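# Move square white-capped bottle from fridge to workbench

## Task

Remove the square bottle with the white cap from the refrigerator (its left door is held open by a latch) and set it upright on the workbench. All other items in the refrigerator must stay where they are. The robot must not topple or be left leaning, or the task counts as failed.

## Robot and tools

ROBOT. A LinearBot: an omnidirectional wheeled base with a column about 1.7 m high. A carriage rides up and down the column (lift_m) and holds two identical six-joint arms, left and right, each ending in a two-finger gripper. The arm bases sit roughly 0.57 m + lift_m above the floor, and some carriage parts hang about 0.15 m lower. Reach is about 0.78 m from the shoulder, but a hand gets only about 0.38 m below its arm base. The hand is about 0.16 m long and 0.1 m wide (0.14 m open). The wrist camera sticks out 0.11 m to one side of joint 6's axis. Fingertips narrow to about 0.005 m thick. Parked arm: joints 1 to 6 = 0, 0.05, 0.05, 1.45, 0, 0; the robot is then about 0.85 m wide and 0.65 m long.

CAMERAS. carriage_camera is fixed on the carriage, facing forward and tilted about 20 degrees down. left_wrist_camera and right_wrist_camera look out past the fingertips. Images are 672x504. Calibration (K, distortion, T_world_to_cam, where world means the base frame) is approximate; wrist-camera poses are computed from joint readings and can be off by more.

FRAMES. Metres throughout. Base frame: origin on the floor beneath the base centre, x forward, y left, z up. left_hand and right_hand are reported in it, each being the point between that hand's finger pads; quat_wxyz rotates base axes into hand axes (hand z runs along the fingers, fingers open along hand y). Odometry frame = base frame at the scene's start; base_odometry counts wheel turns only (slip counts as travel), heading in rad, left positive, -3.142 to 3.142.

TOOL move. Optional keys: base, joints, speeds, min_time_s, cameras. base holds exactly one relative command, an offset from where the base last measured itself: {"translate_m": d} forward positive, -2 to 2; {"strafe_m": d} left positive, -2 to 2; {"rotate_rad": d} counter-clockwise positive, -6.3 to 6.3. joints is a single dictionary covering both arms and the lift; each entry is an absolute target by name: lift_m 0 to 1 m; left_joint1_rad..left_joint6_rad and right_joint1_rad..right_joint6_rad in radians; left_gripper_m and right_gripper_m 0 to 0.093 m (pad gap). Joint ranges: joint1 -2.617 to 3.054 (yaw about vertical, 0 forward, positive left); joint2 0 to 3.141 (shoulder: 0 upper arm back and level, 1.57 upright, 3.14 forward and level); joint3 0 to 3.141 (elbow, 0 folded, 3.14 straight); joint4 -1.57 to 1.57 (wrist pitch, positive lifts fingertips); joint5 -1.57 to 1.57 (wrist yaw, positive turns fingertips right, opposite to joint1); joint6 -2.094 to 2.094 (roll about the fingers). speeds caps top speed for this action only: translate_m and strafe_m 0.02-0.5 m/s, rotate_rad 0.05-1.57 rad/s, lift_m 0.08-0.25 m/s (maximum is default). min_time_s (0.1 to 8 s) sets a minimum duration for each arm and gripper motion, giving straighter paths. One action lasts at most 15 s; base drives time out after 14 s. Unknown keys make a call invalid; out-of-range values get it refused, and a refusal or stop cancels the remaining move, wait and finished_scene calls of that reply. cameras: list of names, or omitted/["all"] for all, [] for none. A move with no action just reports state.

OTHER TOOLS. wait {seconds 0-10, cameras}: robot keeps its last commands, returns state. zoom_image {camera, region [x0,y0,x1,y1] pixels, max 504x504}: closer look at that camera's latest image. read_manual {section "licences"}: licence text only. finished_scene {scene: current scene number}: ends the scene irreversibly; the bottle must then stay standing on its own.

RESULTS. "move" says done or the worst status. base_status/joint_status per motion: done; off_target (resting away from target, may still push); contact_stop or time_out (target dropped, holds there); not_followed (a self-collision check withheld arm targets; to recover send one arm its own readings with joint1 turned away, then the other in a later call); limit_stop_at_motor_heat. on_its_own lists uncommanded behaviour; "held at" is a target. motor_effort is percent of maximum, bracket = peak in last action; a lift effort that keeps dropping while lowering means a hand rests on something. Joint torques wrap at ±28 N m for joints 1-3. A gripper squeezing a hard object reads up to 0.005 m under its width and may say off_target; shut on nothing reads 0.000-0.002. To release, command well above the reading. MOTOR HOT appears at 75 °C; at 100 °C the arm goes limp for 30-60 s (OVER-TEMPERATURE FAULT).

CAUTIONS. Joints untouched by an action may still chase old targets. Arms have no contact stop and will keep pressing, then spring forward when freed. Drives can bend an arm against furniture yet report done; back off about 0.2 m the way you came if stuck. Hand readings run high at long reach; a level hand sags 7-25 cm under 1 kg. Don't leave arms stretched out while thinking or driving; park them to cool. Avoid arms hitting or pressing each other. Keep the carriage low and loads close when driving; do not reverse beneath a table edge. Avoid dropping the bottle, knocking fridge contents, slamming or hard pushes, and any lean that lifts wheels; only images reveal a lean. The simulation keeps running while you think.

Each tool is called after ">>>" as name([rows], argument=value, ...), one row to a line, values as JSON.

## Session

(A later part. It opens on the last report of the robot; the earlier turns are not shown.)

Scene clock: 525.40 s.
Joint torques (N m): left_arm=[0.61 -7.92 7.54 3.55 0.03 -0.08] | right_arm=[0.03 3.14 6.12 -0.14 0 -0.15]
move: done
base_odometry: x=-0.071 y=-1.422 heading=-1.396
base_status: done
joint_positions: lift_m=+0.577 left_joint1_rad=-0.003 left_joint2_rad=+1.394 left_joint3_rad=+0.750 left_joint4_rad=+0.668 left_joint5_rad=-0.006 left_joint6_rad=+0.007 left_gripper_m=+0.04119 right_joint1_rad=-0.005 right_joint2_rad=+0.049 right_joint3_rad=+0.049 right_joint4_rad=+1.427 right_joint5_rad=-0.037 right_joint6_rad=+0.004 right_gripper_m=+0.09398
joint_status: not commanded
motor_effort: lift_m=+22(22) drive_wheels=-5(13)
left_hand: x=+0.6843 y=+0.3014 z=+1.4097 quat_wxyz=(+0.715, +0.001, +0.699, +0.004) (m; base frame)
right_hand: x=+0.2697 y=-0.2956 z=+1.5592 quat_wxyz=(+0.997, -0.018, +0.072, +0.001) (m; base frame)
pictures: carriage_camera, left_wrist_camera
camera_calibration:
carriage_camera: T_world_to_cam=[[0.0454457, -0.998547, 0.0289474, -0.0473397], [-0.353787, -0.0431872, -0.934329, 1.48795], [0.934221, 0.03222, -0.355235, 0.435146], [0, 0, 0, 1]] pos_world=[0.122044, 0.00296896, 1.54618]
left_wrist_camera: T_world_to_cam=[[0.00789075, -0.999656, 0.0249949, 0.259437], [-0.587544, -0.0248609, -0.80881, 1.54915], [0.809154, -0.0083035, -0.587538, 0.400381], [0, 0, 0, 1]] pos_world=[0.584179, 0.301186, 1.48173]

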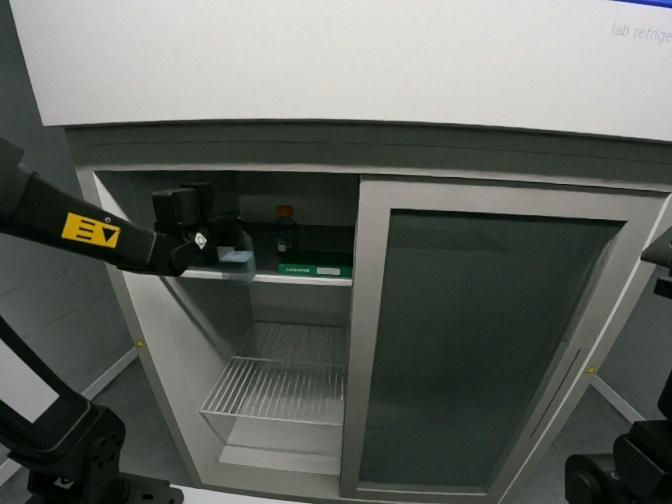

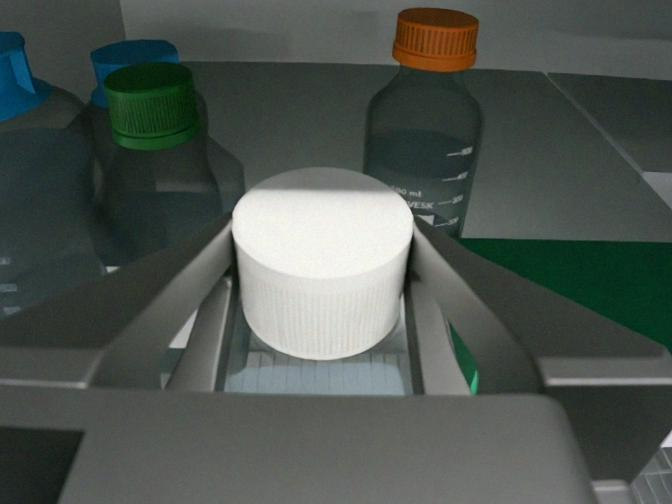

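>>> move(base={"translate_m": -0.38}, speeds={"translate_m": 0.25}, cameras=[])

>>> move(base={"rotate_rad": 3.141}, joints={"lift_m": 0.32}, speeds={"rotate_rad": 0.8, "lift_m": 0.12}, cameras=["carriage_camera", "left_wrist_camera"])

Scene clock: 575.87 s.
Joint torques (N m): left_arm=[0.58 -7.91 7.65 3.55 0.03 -0.08] | right_arm=[0.03 3.14 6.15 -0.16 0.01 -0.15]
move: done
MOTOR HOT: joint 4 (wrist pitch) of the left arm reports 80 °C; the controller stops that arm at 100 °C. To cool a motor, set the load down, stop pushing, or move to a pose that needs little force.
base_odometry: x=-0.137 y=-1.047 heading=-1.396
base_status: done
joint_positions: lift_m=+0.577 left_joint1_rad=-0.003 left_joint2_rad=+1.394 left_joint3_rad=+0.750 left_joint4_rad=+0.668 left_joint5_rad=-0.006 left_joint6_rad=+0.007 left_gripper_m=+0.04119 right_joint1_rad=-0.005 right_joint2_rad=+0.049 right_joint3_rad=+0.049 right_joint4_rad=+1.426 right_joint5_rad=-0.037 right_joint6_rad=+0.004 right_gripper_m=+0.09398
joint_status: not commanded
motor_effort: lift_m=+22(22) drive_wheels=-2(11)
left_hand: x=+0.6843 y=+0.3014 z=+1.4098 quat_wxyz=(+0.716, +0.001, +0.698, +0.004) (m; base frame)
right_hand: x=+0.2698 y=-0.2956 z=+1.5592 quat_wxyz=(+0.997, -0.018, +0.073, +0.001) (m; base frame)
pictures: none
No camera images: "cameras" was empty.

Scene clock: 581.10 s.
Joint torques (N m): left_arm=[0.28 -8.25 7.66 3.58 -0.03 -0.06] | right_arm=[0.02 3.17 6.16 -0.16 0 -0.15]
move: done
MOTOR HOT: still on. Joint 4 (wrist pitch) of the left arm reports 80 °C.
base_odometry: x=-0.137 y=-1.047 heading=+1.745
base_status: done
joint_positions: lift_m=+0.320 left_joint1_rad=+0.000 left_joint2_rad=+1.398 left_joint3_rad=+0.750 left_joint4_rad=+0.667 left_joint5_rad=-0.001 left_joint6_rad=+0.005 left_gripper_m=+0.04119 right_joint1_rad=-0.005 right_joint2_rad=+0.049 right_joint3_rad=+0.049 right_joint4_rad=+1.427 right_joint5_rad=-0.037 right_joint6_rad=+0.004 right_gripper_m=+0.09400
joint_status: all done
motor_effort: lift_m=+22(23) drive_wheels=+5(13)
left_hand: x=+0.6849 y=+0.3021 z=+1.1508 quat_wxyz=(+0.714, +0.001, +0.700, +0.002) (m; base frame)
right_hand: x=+0.2697 y=-0.2956 z=+1.3022 quat_wxyz=(+0.997, -0.018, +0.072, +0.001) (m; base frame)
pictures: carriage_camera, left_wrist_camera
camera_calibration:
carriage_camera: T_world_to_cam=[[0.0454457, -0.998547, 0.0289474, -0.0398986], [-0.353787, -0.0431872, -0.934329, 1.24777], [0.934221, 0.03222, -0.355235, 0.34383], [0, 0, 0, 1]] pos_world=[0.122044, 0.00296896, 1.28912]
left_wrist_camera: T_world_to_cam=[[0.00644663, -0.999611, 0.0271344, 0.265114], [-0.591582, -0.0256895, -0.805835, 1.33969], [0.806219, -0.0108573, -0.591518, 0.255158], [0, 0, 0, 1]] pos_world=[0.585116, 0.302198, 1.22331]

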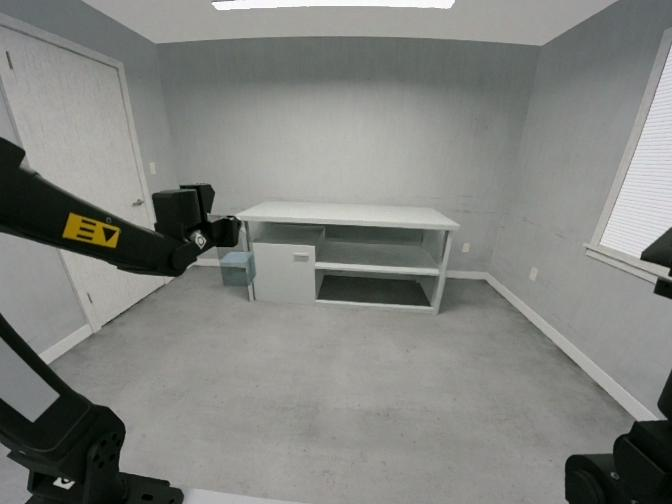

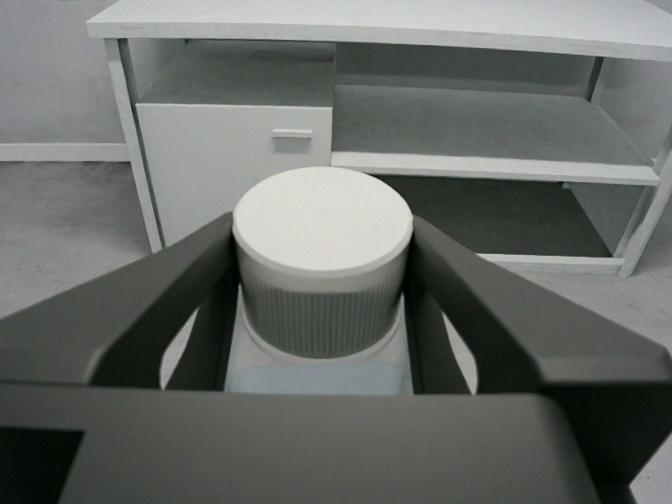

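>>> move(base={"translate_m": 1.25}, joints={"lift_m": 0.28}, speeds={"translate_m": 0.4}, cameras=["carriage_camera", "left_wrist_camera"])

Scene clock: 602.10 s.
Joint torques (N m): left_arm=[0.28 -8.28 7.69 3.59 -0.02 -0.05] | right_arm=[0.12 3.15 6.15 -0.17 0 -0.15]
move: done
MOTOR HOT: still on. Joint 4 (wrist pitch) of the left arm reports 81 °C.
base_odometry: x=-0.354 y=+0.184 heading=+1.745
base_status: done
joint_positions: lift_m=+0.280 left_joint1_rad=+0.000 left_joint2_rad=+1.398 left_joint3_rad=+0.750 left_joint4_rad=+0.666 left_joint5_rad=-0.001 left_joint6_rad=+0.005 left_gripper_m=+0.04119 right_joint1_rad=-0.005 right_joint2_rad=+0.049 right_joint3_rad=+0.049 right_joint4_rad=+1.428 right_joint5_rad=-0.037 right_joint6_rad=+0.004 right_gripper_m=+0.09400
joint_status: all done
motor_effort: lift_m=+23(23) drive_wheels=-3(19)
left_hand: x=+0.6849 y=+0.3021 z=+1.1106 quat_wxyz=(+0.713, +0.001, +0.701, +0.002) (m; base frame)
right_hand: x=+0.2694 y=-0.2956 z=+1.2622 quat_wxyz=(+0.997, -0.018, +0.072, +0.001) (m; base frame)
pictures: carriage_camera, left_wrist_camera
camera_calibration:
carriage_camera: T_world_to_cam=[[0.0454457, -0.998547, 0.0289474, -0.03874], [-0.353787, -0.0431872, -0.934329, 1.21038], [0.934221, 0.03222, -0.355235, 0.329613], [0, 0, 0, 1]] pos_world=[0.122044, 0.00296896, 1.2491]
left_wrist_camera: T_world_to_cam=[[0.00646733, -0.999611, 0.0271298, 0.266196], [-0.592197, -0.0256898, -0.805384, 1.30721], [0.805767, -0.0108575, -0.592133, 0.232363], [0, 0, 0, 1]] pos_world=[0.585174, 0.302198, 1.18317]

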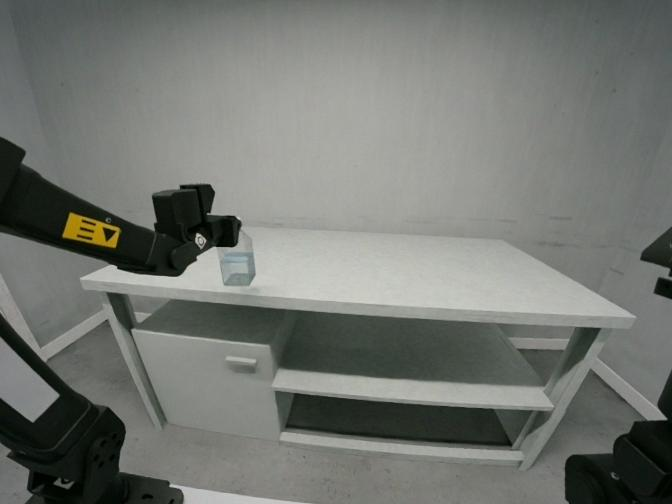

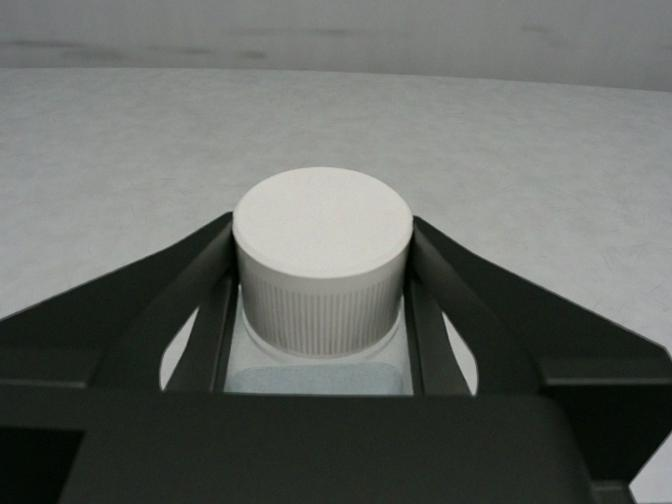

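>>> move(base={"translate_m": 0.2}, joints={"lift_m": 0.23, "left_joint4_rad": 0.74}, speeds={"translate_m": 0.2, "lift_m": 0.08}, min_time_s=1, cameras=["carriage_camera"])

>>> zoom_image(camera="carriage_camera", region=[140, 160, 340, 340])

Scene clock: 622.37 s.
Joint torques (N m): left_arm=[0.25 -8.27 7.65 3.46 -0.01 -0.06] | right_arm=[0.02 3.19 6.15 -0.16 0 -0.15]
move: off_target
MOTOR HOT: still on. Joint 4 (wrist pitch) of the left arm reports 83 °C.
base_odometry: x=-0.389 y=+0.381 heading=+1.746
base_status: done
joint_positions: lift_m=+0.230 left_joint1_rad=+0.000 left_joint2_rad=+1.398 left_joint3_rad=+0.750 left_joint4_rad=+0.638 left_joint5_rad=-0.001 left_joint6_rad=+0.005 left_gripper_m=+0.04119 right_joint1_rad=-0.005 right_joint2_rad=+0.049 right_joint3_rad=+0.049 right_joint4_rad=+1.426 right_joint5_rad=-0.037 right_joint6_rad=+0.004 right_gripper_m=+0.09400
joint_status: left_joint4_rad off_target (ended at +0.638, target +0.740); the others done
motor_effort: lift_m=+22(22) drive_wheels=-5(17)
left_hand: x=+0.6849 y=+0.3021 z=+1.0538 quat_wxyz=(+0.704, +0.001, +0.711, +0.002) (m; base frame)
right_hand: x=+0.2698 y=-0.2956 z=+1.2122 quat_wxyz=(+0.997, -0.018, +0.073, +0.001) (m; base frame)
pictures: carriage_camera
camera_calibration:
carriage_camera: T_world_to_cam=[[0.0454457, -0.998547, 0.0289474, -0.0372954], [-0.353787, -0.0431872, -0.934329, 1.16375], [0.934221, 0.03222, -0.355235, 0.311886], [0, 0, 0, 1]] pos_world=[0.122044, 0.00296896, 1.1992]

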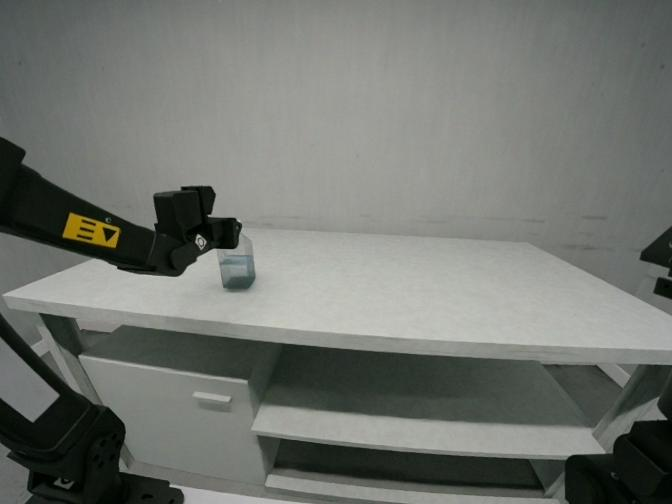

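Scaled by 2.520 from the camera's 672x504 image, which has a finer 960x720 frame.

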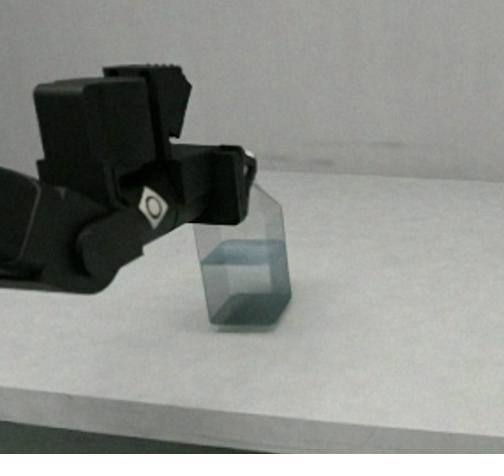

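>>> move(joints={"lift_m": 0.218}, speeds={"lift_m": 0.08}, cameras=[])

>>> move(joints={"lift_m": 0.208}, speeds={"lift_m": 0.08}, cameras=["carriage_camera"])

>>> zoom_image(camera="carriage_camera", region=[140, 160, 340, 340])

Scene clock: 634.97 s.
Joint torques (N m): left_arm=[0.28 -8.24 7.58 3.47 -0.03 -0.06] | right_arm=[0.03 3.14 6.19 -0.16 0 -0.15]
move: done
MOTOR HOT: still on. Joint 4 (wrist pitch) of the left arm reports 79 °C.
base_odometry: x=-0.389 y=+0.381 heading=+1.746
base_status: not commanded
joint_positions: lift_m=+0.218 left_joint1_rad=+0.000 left_joint2_rad=+1.398 left_joint3_rad=+0.750 left_joint4_rad=+0.638 left_joint5_rad=-0.001 left_joint6_rad=+0.005 left_gripper_m=+0.04119 right_joint1_rad=-0.005 right_joint2_rad=+0.049 right_joint3_rad=+0.049 right_joint4_rad=+1.427 right_joint5_rad=-0.037 right_joint6_rad=+0.004 right_gripper_m=+0.09400
joint_status: all done
motor_effort: lift_m=+22(23) drive_wheels=+3(9)
left_hand: x=+0.6850 y=+0.3021 z=+1.0417 quat_wxyz=(+0.704, +0.001, +0.711, +0.002) (m; base frame)
right_hand: x=+0.2697 y=-0.2956 z=+1.2002 quat_wxyz=(+0.997, -0.018, +0.072, +0.001) (m; base frame)
pictures: none
No camera images: "cameras" was empty.

Scene clock: 635.47 s.
Joint torques (N m): left_arm=[0.25 -8.28 7.62 3.06 -0.02 -0.06] | right_arm=[0.03 3.19 6.16 -0.17 0 -0.15]
move: done
MOTOR HOT: still on. Joint 4 (wrist pitch) of the left arm reports 79 °C.
base_odometry: x=-0.389 y=+0.381 heading=+1.746
base_status: not commanded
joint_positions: lift_m=+0.208 left_joint1_rad=+0.000 left_joint2_rad=+1.398 left_joint3_rad=+0.750 left_joint4_rad=+0.672 left_joint5_rad=-0.001 left_joint6_rad=+0.005 left_gripper_m=+0.04119 right_joint1_rad=-0.005 right_joint2_rad=+0.049 right_joint3_rad=+0.049 right_joint4_rad=+1.427 right_joint5_rad=-0.037 right_joint6_rad=+0.004 right_gripper_m=+0.09400
joint_status: all done
motor_effort: lift_m=+21(23) drive_wheels=+7(7)
left_hand: x=+0.6849 y=+0.3021 z=+1.0402 quat_wxyz=(+0.716, +0.001, +0.698, +0.002) (m; base frame)
right_hand: x=+0.2697 y=-0.2956 z=+1.1903 quat_wxyz=(+0.997, -0.018, +0.072, +0.001) (m; base frame)
pictures: carriage_camera
camera_calibration:
carriage_camera: T_world_to_cam=[[0.0454457, -0.998547, 0.0289474, -0.0366605], [-0.353787, -0.0431872, -0.934329, 1.14326], [0.934221, 0.03222, -0.355235, 0.304093], [0, 0, 0, 1]] pos_world=[0.122044, 0.00296896, 1.17726]

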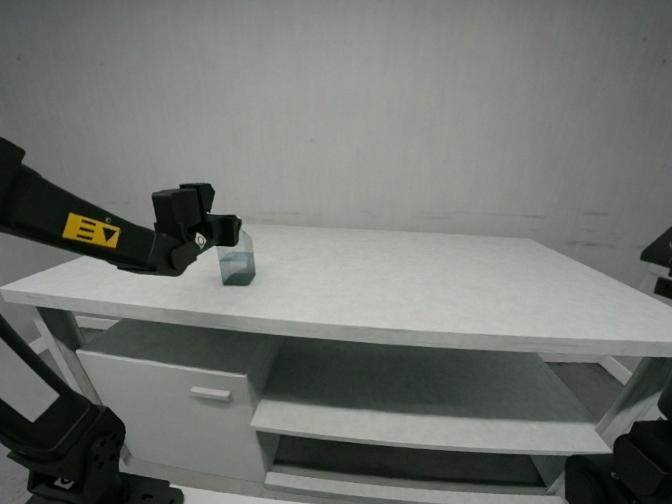

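Scaled by 2.520 from the camera's 672x504 image, which has a finer 960x720 frame.

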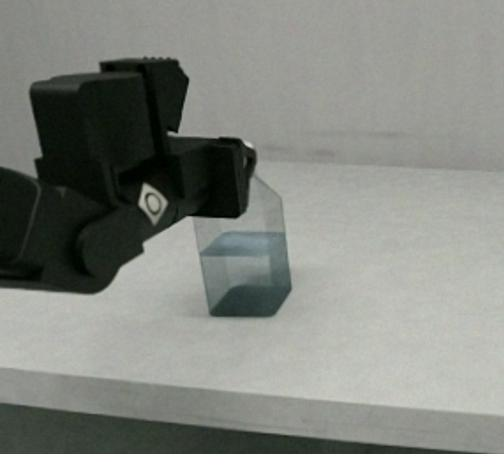

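>>> move(joints={"lift_m": 0.218, "left_joint4_rad": 0.635}, min_time_s=2, speeds={"lift_m": 0.08}, cameras=["carriage_camera", "left_wrist_camera"])

>>> zoom_image(camera="carriage_camera", region=[140, 160, 340, 340])

Scene clock: 668.33 s.
Joint torques (N m): left_arm=[0.25 -8.27 7.66 2.35 -0.02 -0.06] | right_arm=[0.03 3.17 6.16 -0.16 0.01 -0.15]
move: done
MOTOR HOT: still on. Joint 4 (wrist pitch) of the left arm reports 80 °C.
base_odometry: x=-0.389 y=+0.381 heading=+1.746
base_status: not commanded
joint_positions: lift_m=+0.218 left_joint1_rad=+0.000 left_joint2_rad=+1.398 left_joint3_rad=+0.750 left_joint4_rad=+0.629 left_joint5_rad=-0.001 left_joint6_rad=+0.005 left_gripper_m=+0.04119 right_joint1_rad=-0.005 right_joint2_rad=+0.049 right_joint3_rad=+0.049 right_joint4_rad=+1.427 right_joint5_rad=-0.037 right_joint6_rad=+0.004 right_gripper_m=+0.09400
joint_status: all done
motor_effort: lift_m=+26(31) drive_wheels=+5(9)
left_hand: x=+0.6849 y=+0.3021 z=+1.0389 quat_wxyz=(+0.700, +0.001, +0.714, +0.002) (m; base frame)
right_hand: x=+0.2697 y=-0.2956 z=+1.1997 quat_wxyz=(+0.997, -0.018, +0.072, +0.001) (m; base frame)
pictures: carriage_camera, left_wrist_camera
camera_calibration:
carriage_camera: T_world_to_cam=[[0.0454457, -0.998547, 0.0289474, -0.0369317], [-0.353787, -0.0431872, -0.934329, 1.15201], [0.934221, 0.03222, -0.355235, 0.307422], [0, 0, 0, 1]] pos_world=[0.122044, 0.00296896, 1.18663]
left_wrist_camera: T_world_to_cam=[[0.00709586, -0.999613, 0.0268926, 0.267893], [-0.621895, -0.0254712, -0.782686, 1.24617], [0.783068, -0.0111706, -0.621835, 0.236341], [0, 0, 0, 1]] pos_world=[0.588012, 0.302171, 1.11512]

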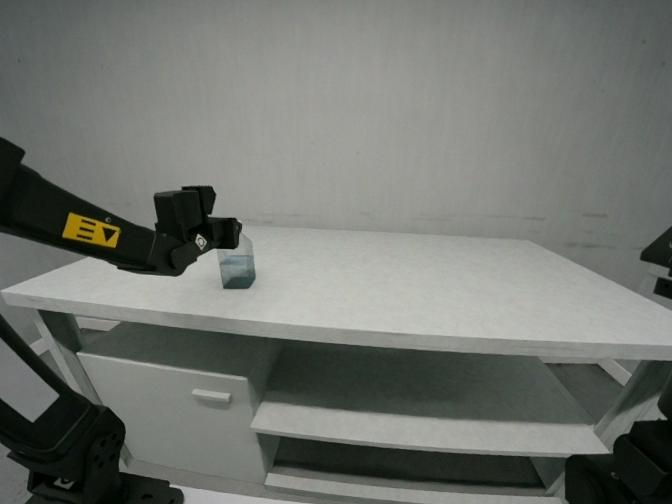

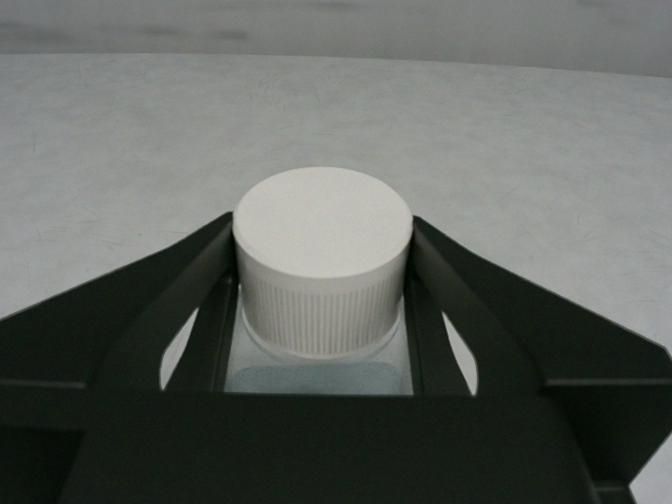

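Scaled by 2.520 from the camera's 672x504 image, which has a finer 960x720 frame.

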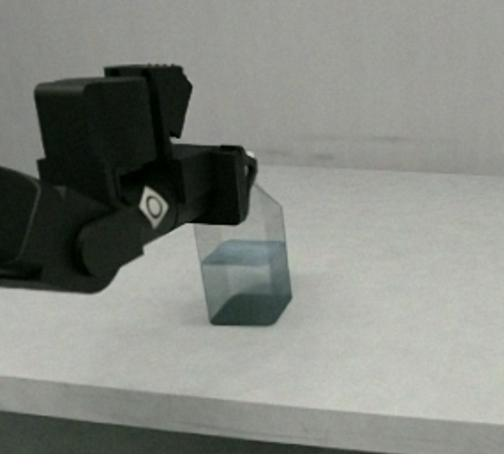

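>>> move(joints={"lift_m": 0.212, "left_joint4_rad": 0.62}, min_time_s=1, speeds={"lift_m": 0.08}, cameras=[])

>>> move(joints={"left_gripper_m": 0.07}, min_time_s=1, cameras=["left_wrist_camera", "carriage_camera"])

>>> zoom_image(camera="carriage_camera", region=[140, 160, 340, 340])

Scene clock: 685.37 s.
Joint torques (N m): left_arm=[0.27 -7.72 7.58 2.09 -0.02 -0.06] | right_arm=[0.02 3.15 6.16 -0.17 0 -0.15]
move: done
MOTOR HOT: still on. Joint 4 (wrist pitch) of the left arm reports 74 °C.
base_odometry: x=-0.389 y=+0.381 heading=+1.746
base_status: not commanded
joint_positions: lift_m=+0.212 left_joint1_rad=+0.000 left_joint2_rad=+1.392 left_joint3_rad=+0.751 left_joint4_rad=+0.636 left_joint5_rad=-0.001 left_joint6_rad=+0.005 left_gripper_m=+0.04119 right_joint1_rad=-0.005 right_joint2_rad=+0.049 right_joint3_rad=+0.049 right_joint4_rad=+1.427 right_joint5_rad=-0.037 right_joint6_rad=+0.004 right_gripper_m=+0.09400
joint_status: all done
motor_effort: lift_m=+21(22) drive_wheels=-4(9)
left_hand: x=+0.6840 y=+0.3021 z=+1.0385 quat_wxyz=(+0.705, +0.001, +0.709, +0.002) (m; base frame)
right_hand: x=+0.2696 y=-0.2956 z=+1.1943 quat_wxyz=(+0.997, -0.018, +0.072, +0.001) (m; base frame)
pictures: none
No camera images: "cameras" was empty.

Scene clock: 686.67 s.
Joint torques (N m): left_arm=[0.27 -7.73 7.64 2.21 -0.03 -0.06] | right_arm=[0.05 3.17 6.16 -0.17 0.01 -0.15]
move: done
MOTOR HOT: still on. Joint 4 (wrist pitch) of the left arm reports 74 °C.
base_odometry: x=-0.389 y=+0.381 heading=+1.746
base_status: not commanded
joint_positions: lift_m=+0.212 left_joint1_rad=+0.000 left_joint2_rad=+1.392 left_joint3_rad=+0.751 left_joint4_rad=+0.625 left_joint5_rad=-0.001 left_joint6_rad=+0.005 left_gripper_m=+0.06987 right_joint1_rad=-0.005 right_joint2_rad=+0.049 right_joint3_rad=+0.049 right_joint4_rad=+1.427 right_joint5_rad=-0.037 right_joint6_rad=+0.004 right_gripper_m=+0.09400
joint_status: all done
motor_effort: lift_m=+21(21) drive_wheels=-4(9)
left_hand: x=+0.6840 y=+0.3021 z=+1.0359 quat_wxyz=(+0.702, +0.001, +0.713, +0.002) (m; base frame)
right_hand: x=+0.2696 y=-0.2956 z=+1.1943 quat_wxyz=(+0.997, -0.018, +0.072, +0.001) (m; base frame)
pictures: carriage_camera, left_wrist_camera
camera_calibration:
carriage_camera: T_world_to_cam=[[0.0454457, -0.998547, 0.0289474, -0.0367768], [-0.353787, -0.0431872, -0.934329, 1.14701], [0.934221, 0.03222, -0.355235, 0.305521], [0, 0, 0, 1]] pos_world=[0.122044, 0.00296896, 1.18128]
left_wrist_camera: T_world_to_cam=[[0.00699322, -0.999613, 0.0269179, 0.268025], [-0.618905, -0.0254699, -0.785053, 1.24361], [0.785435, -0.0111695, -0.618843, 0.230483], [0, 0, 0, 1]] pos_world=[0.586772, 0.30217, 1.11172]

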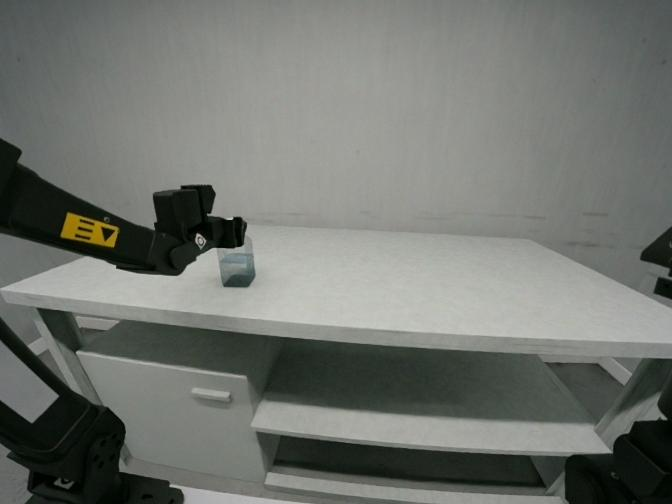

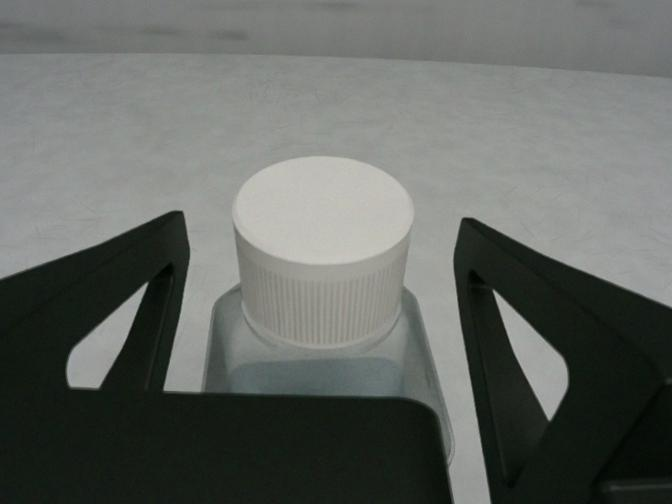

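Scaled by 2.520 from the camera's 672x504 image, which has a finer 960x720 frame.

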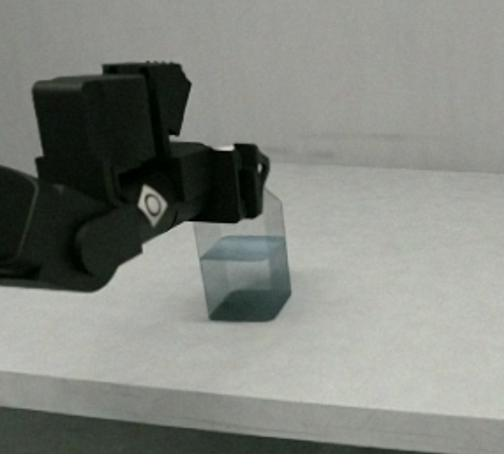

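>>> move(joints={"lift_m": 0.222, "left_gripper_m": 0.085}, speeds={"lift_m": 0.08}, cameras=[])

>>> move(base={"translate_m": -0.3}, speeds={"translate_m": 0.2}, cameras=["carriage_camera", "left_wrist_camera"])

Scene clock: 695.83 s.
Joint torques (N m): left_arm=[0.27 -7.12 7.64 2.29 -0.03 -0.05] | right_arm=[0.08 3.14 6.16 -0.16 0.01 -0.15]
move: done
MOTOR HOT: cleared for the motors of the left arm.
base_odometry: x=-0.389 y=+0.381 heading=+1.746
base_status: not commanded
joint_positions: lift_m=+0.222 left_joint1_rad=+0.000 left_joint2_rad=+1.386 left_joint3_rad=+0.751 left_joint4_rad=+0.619 left_joint5_rad=-0.001 left_joint6_rad=+0.005 left_gripper_m=+0.08485 right_joint1_rad=-0.005 right_joint2_rad=+0.049 right_joint3_rad=+0.049 right_joint4_rad=+1.427 right_joint5_rad=-0.037 right_joint6_rad=+0.004 right_gripper_m=+0.09400
joint_status: all done
motor_effort: lift_m=+26(31) drive_wheels=+5(8)
left_hand: x=+0.6831 y=+0.3021 z=+1.0461 quat_wxyz=(+0.701, +0.001, +0.713, +0.002) (m; base frame)
right_hand: x=+0.2696 y=-0.2956 z=+1.2037 quat_wxyz=(+0.997, -0.018, +0.072, +0.001) (m; base frame)
pictures: none
No camera images: "cameras" was empty.

Scene clock: 698.50 s.
Joint torques (N m): left_arm=[0.27 -7.2 7.68 2.29 -0.03 -0.06] | right_arm=[0.03 3.15 6.13 -0.16 0 -0.15]
move: done
base_odometry: x=-0.337 y=+0.085 heading=+1.747
base_status: done
joint_positions: lift_m=+0.222 left_joint1_rad=+0.000 left_joint2_rad=+1.386 left_joint3_rad=+0.751 left_joint4_rad=+0.618 left_joint5_rad=-0.001 left_joint6_rad=+0.005 left_gripper_m=+0.08485 right_joint1_rad=-0.005 right_joint2_rad=+0.049 right_joint3_rad=+0.049 right_joint4_rad=+1.426 right_joint5_rad=-0.037 right_joint6_rad=+0.004 right_gripper_m=+0.09400
joint_status: not commanded
motor_effort: lift_m=+26(26) drive_wheels=-7(14)
left_hand: x=+0.6831 y=+0.3021 z=+1.0460 quat_wxyz=(+0.701, +0.001, +0.713, +0.002) (m; base frame)
right_hand: x=+0.2698 y=-0.2956 z=+1.2037 quat_wxyz=(+0.997, -0.018, +0.073, +0.001) (m; base frame)
pictures: carriage_camera, left_wrist_camera
camera_calibration:
carriage_camera: T_world_to_cam=[[0.0454457, -0.998547, 0.0289474, -0.0370494], [-0.353787, -0.0431872, -0.934329, 1.15581], [0.934221, 0.03222, -0.355235, 0.308866], [0, 0, 0, 1]] pos_world=[0.122044, 0.00296896, 1.1907]
left_wrist_camera: T_world_to_cam=[[0.00702402, -0.999613, 0.0269103, 0.267744], [-0.619803, -0.0254703, -0.784344, 1.25091], [0.784726, -0.0111698, -0.619742, 0.238946], [0, 0, 0, 1]] pos_world=[0.585927, 0.30217, 1.12202]

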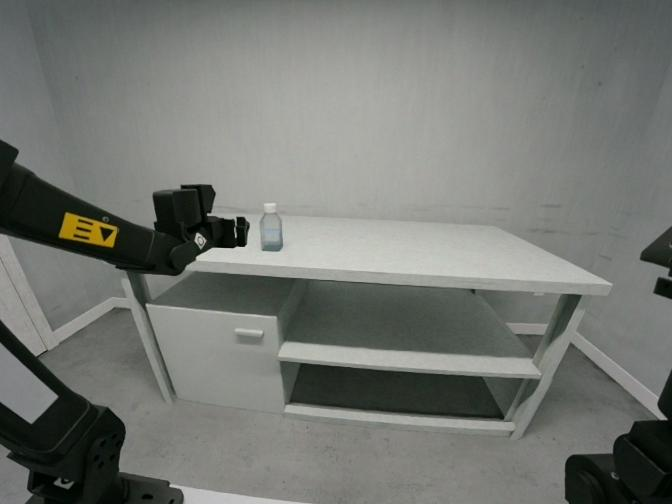

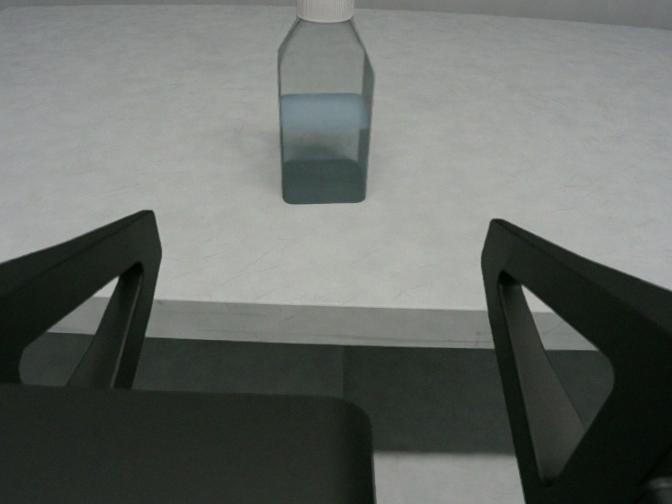

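>>> finished_scene(scene=1)

The scene is finished: the task was done.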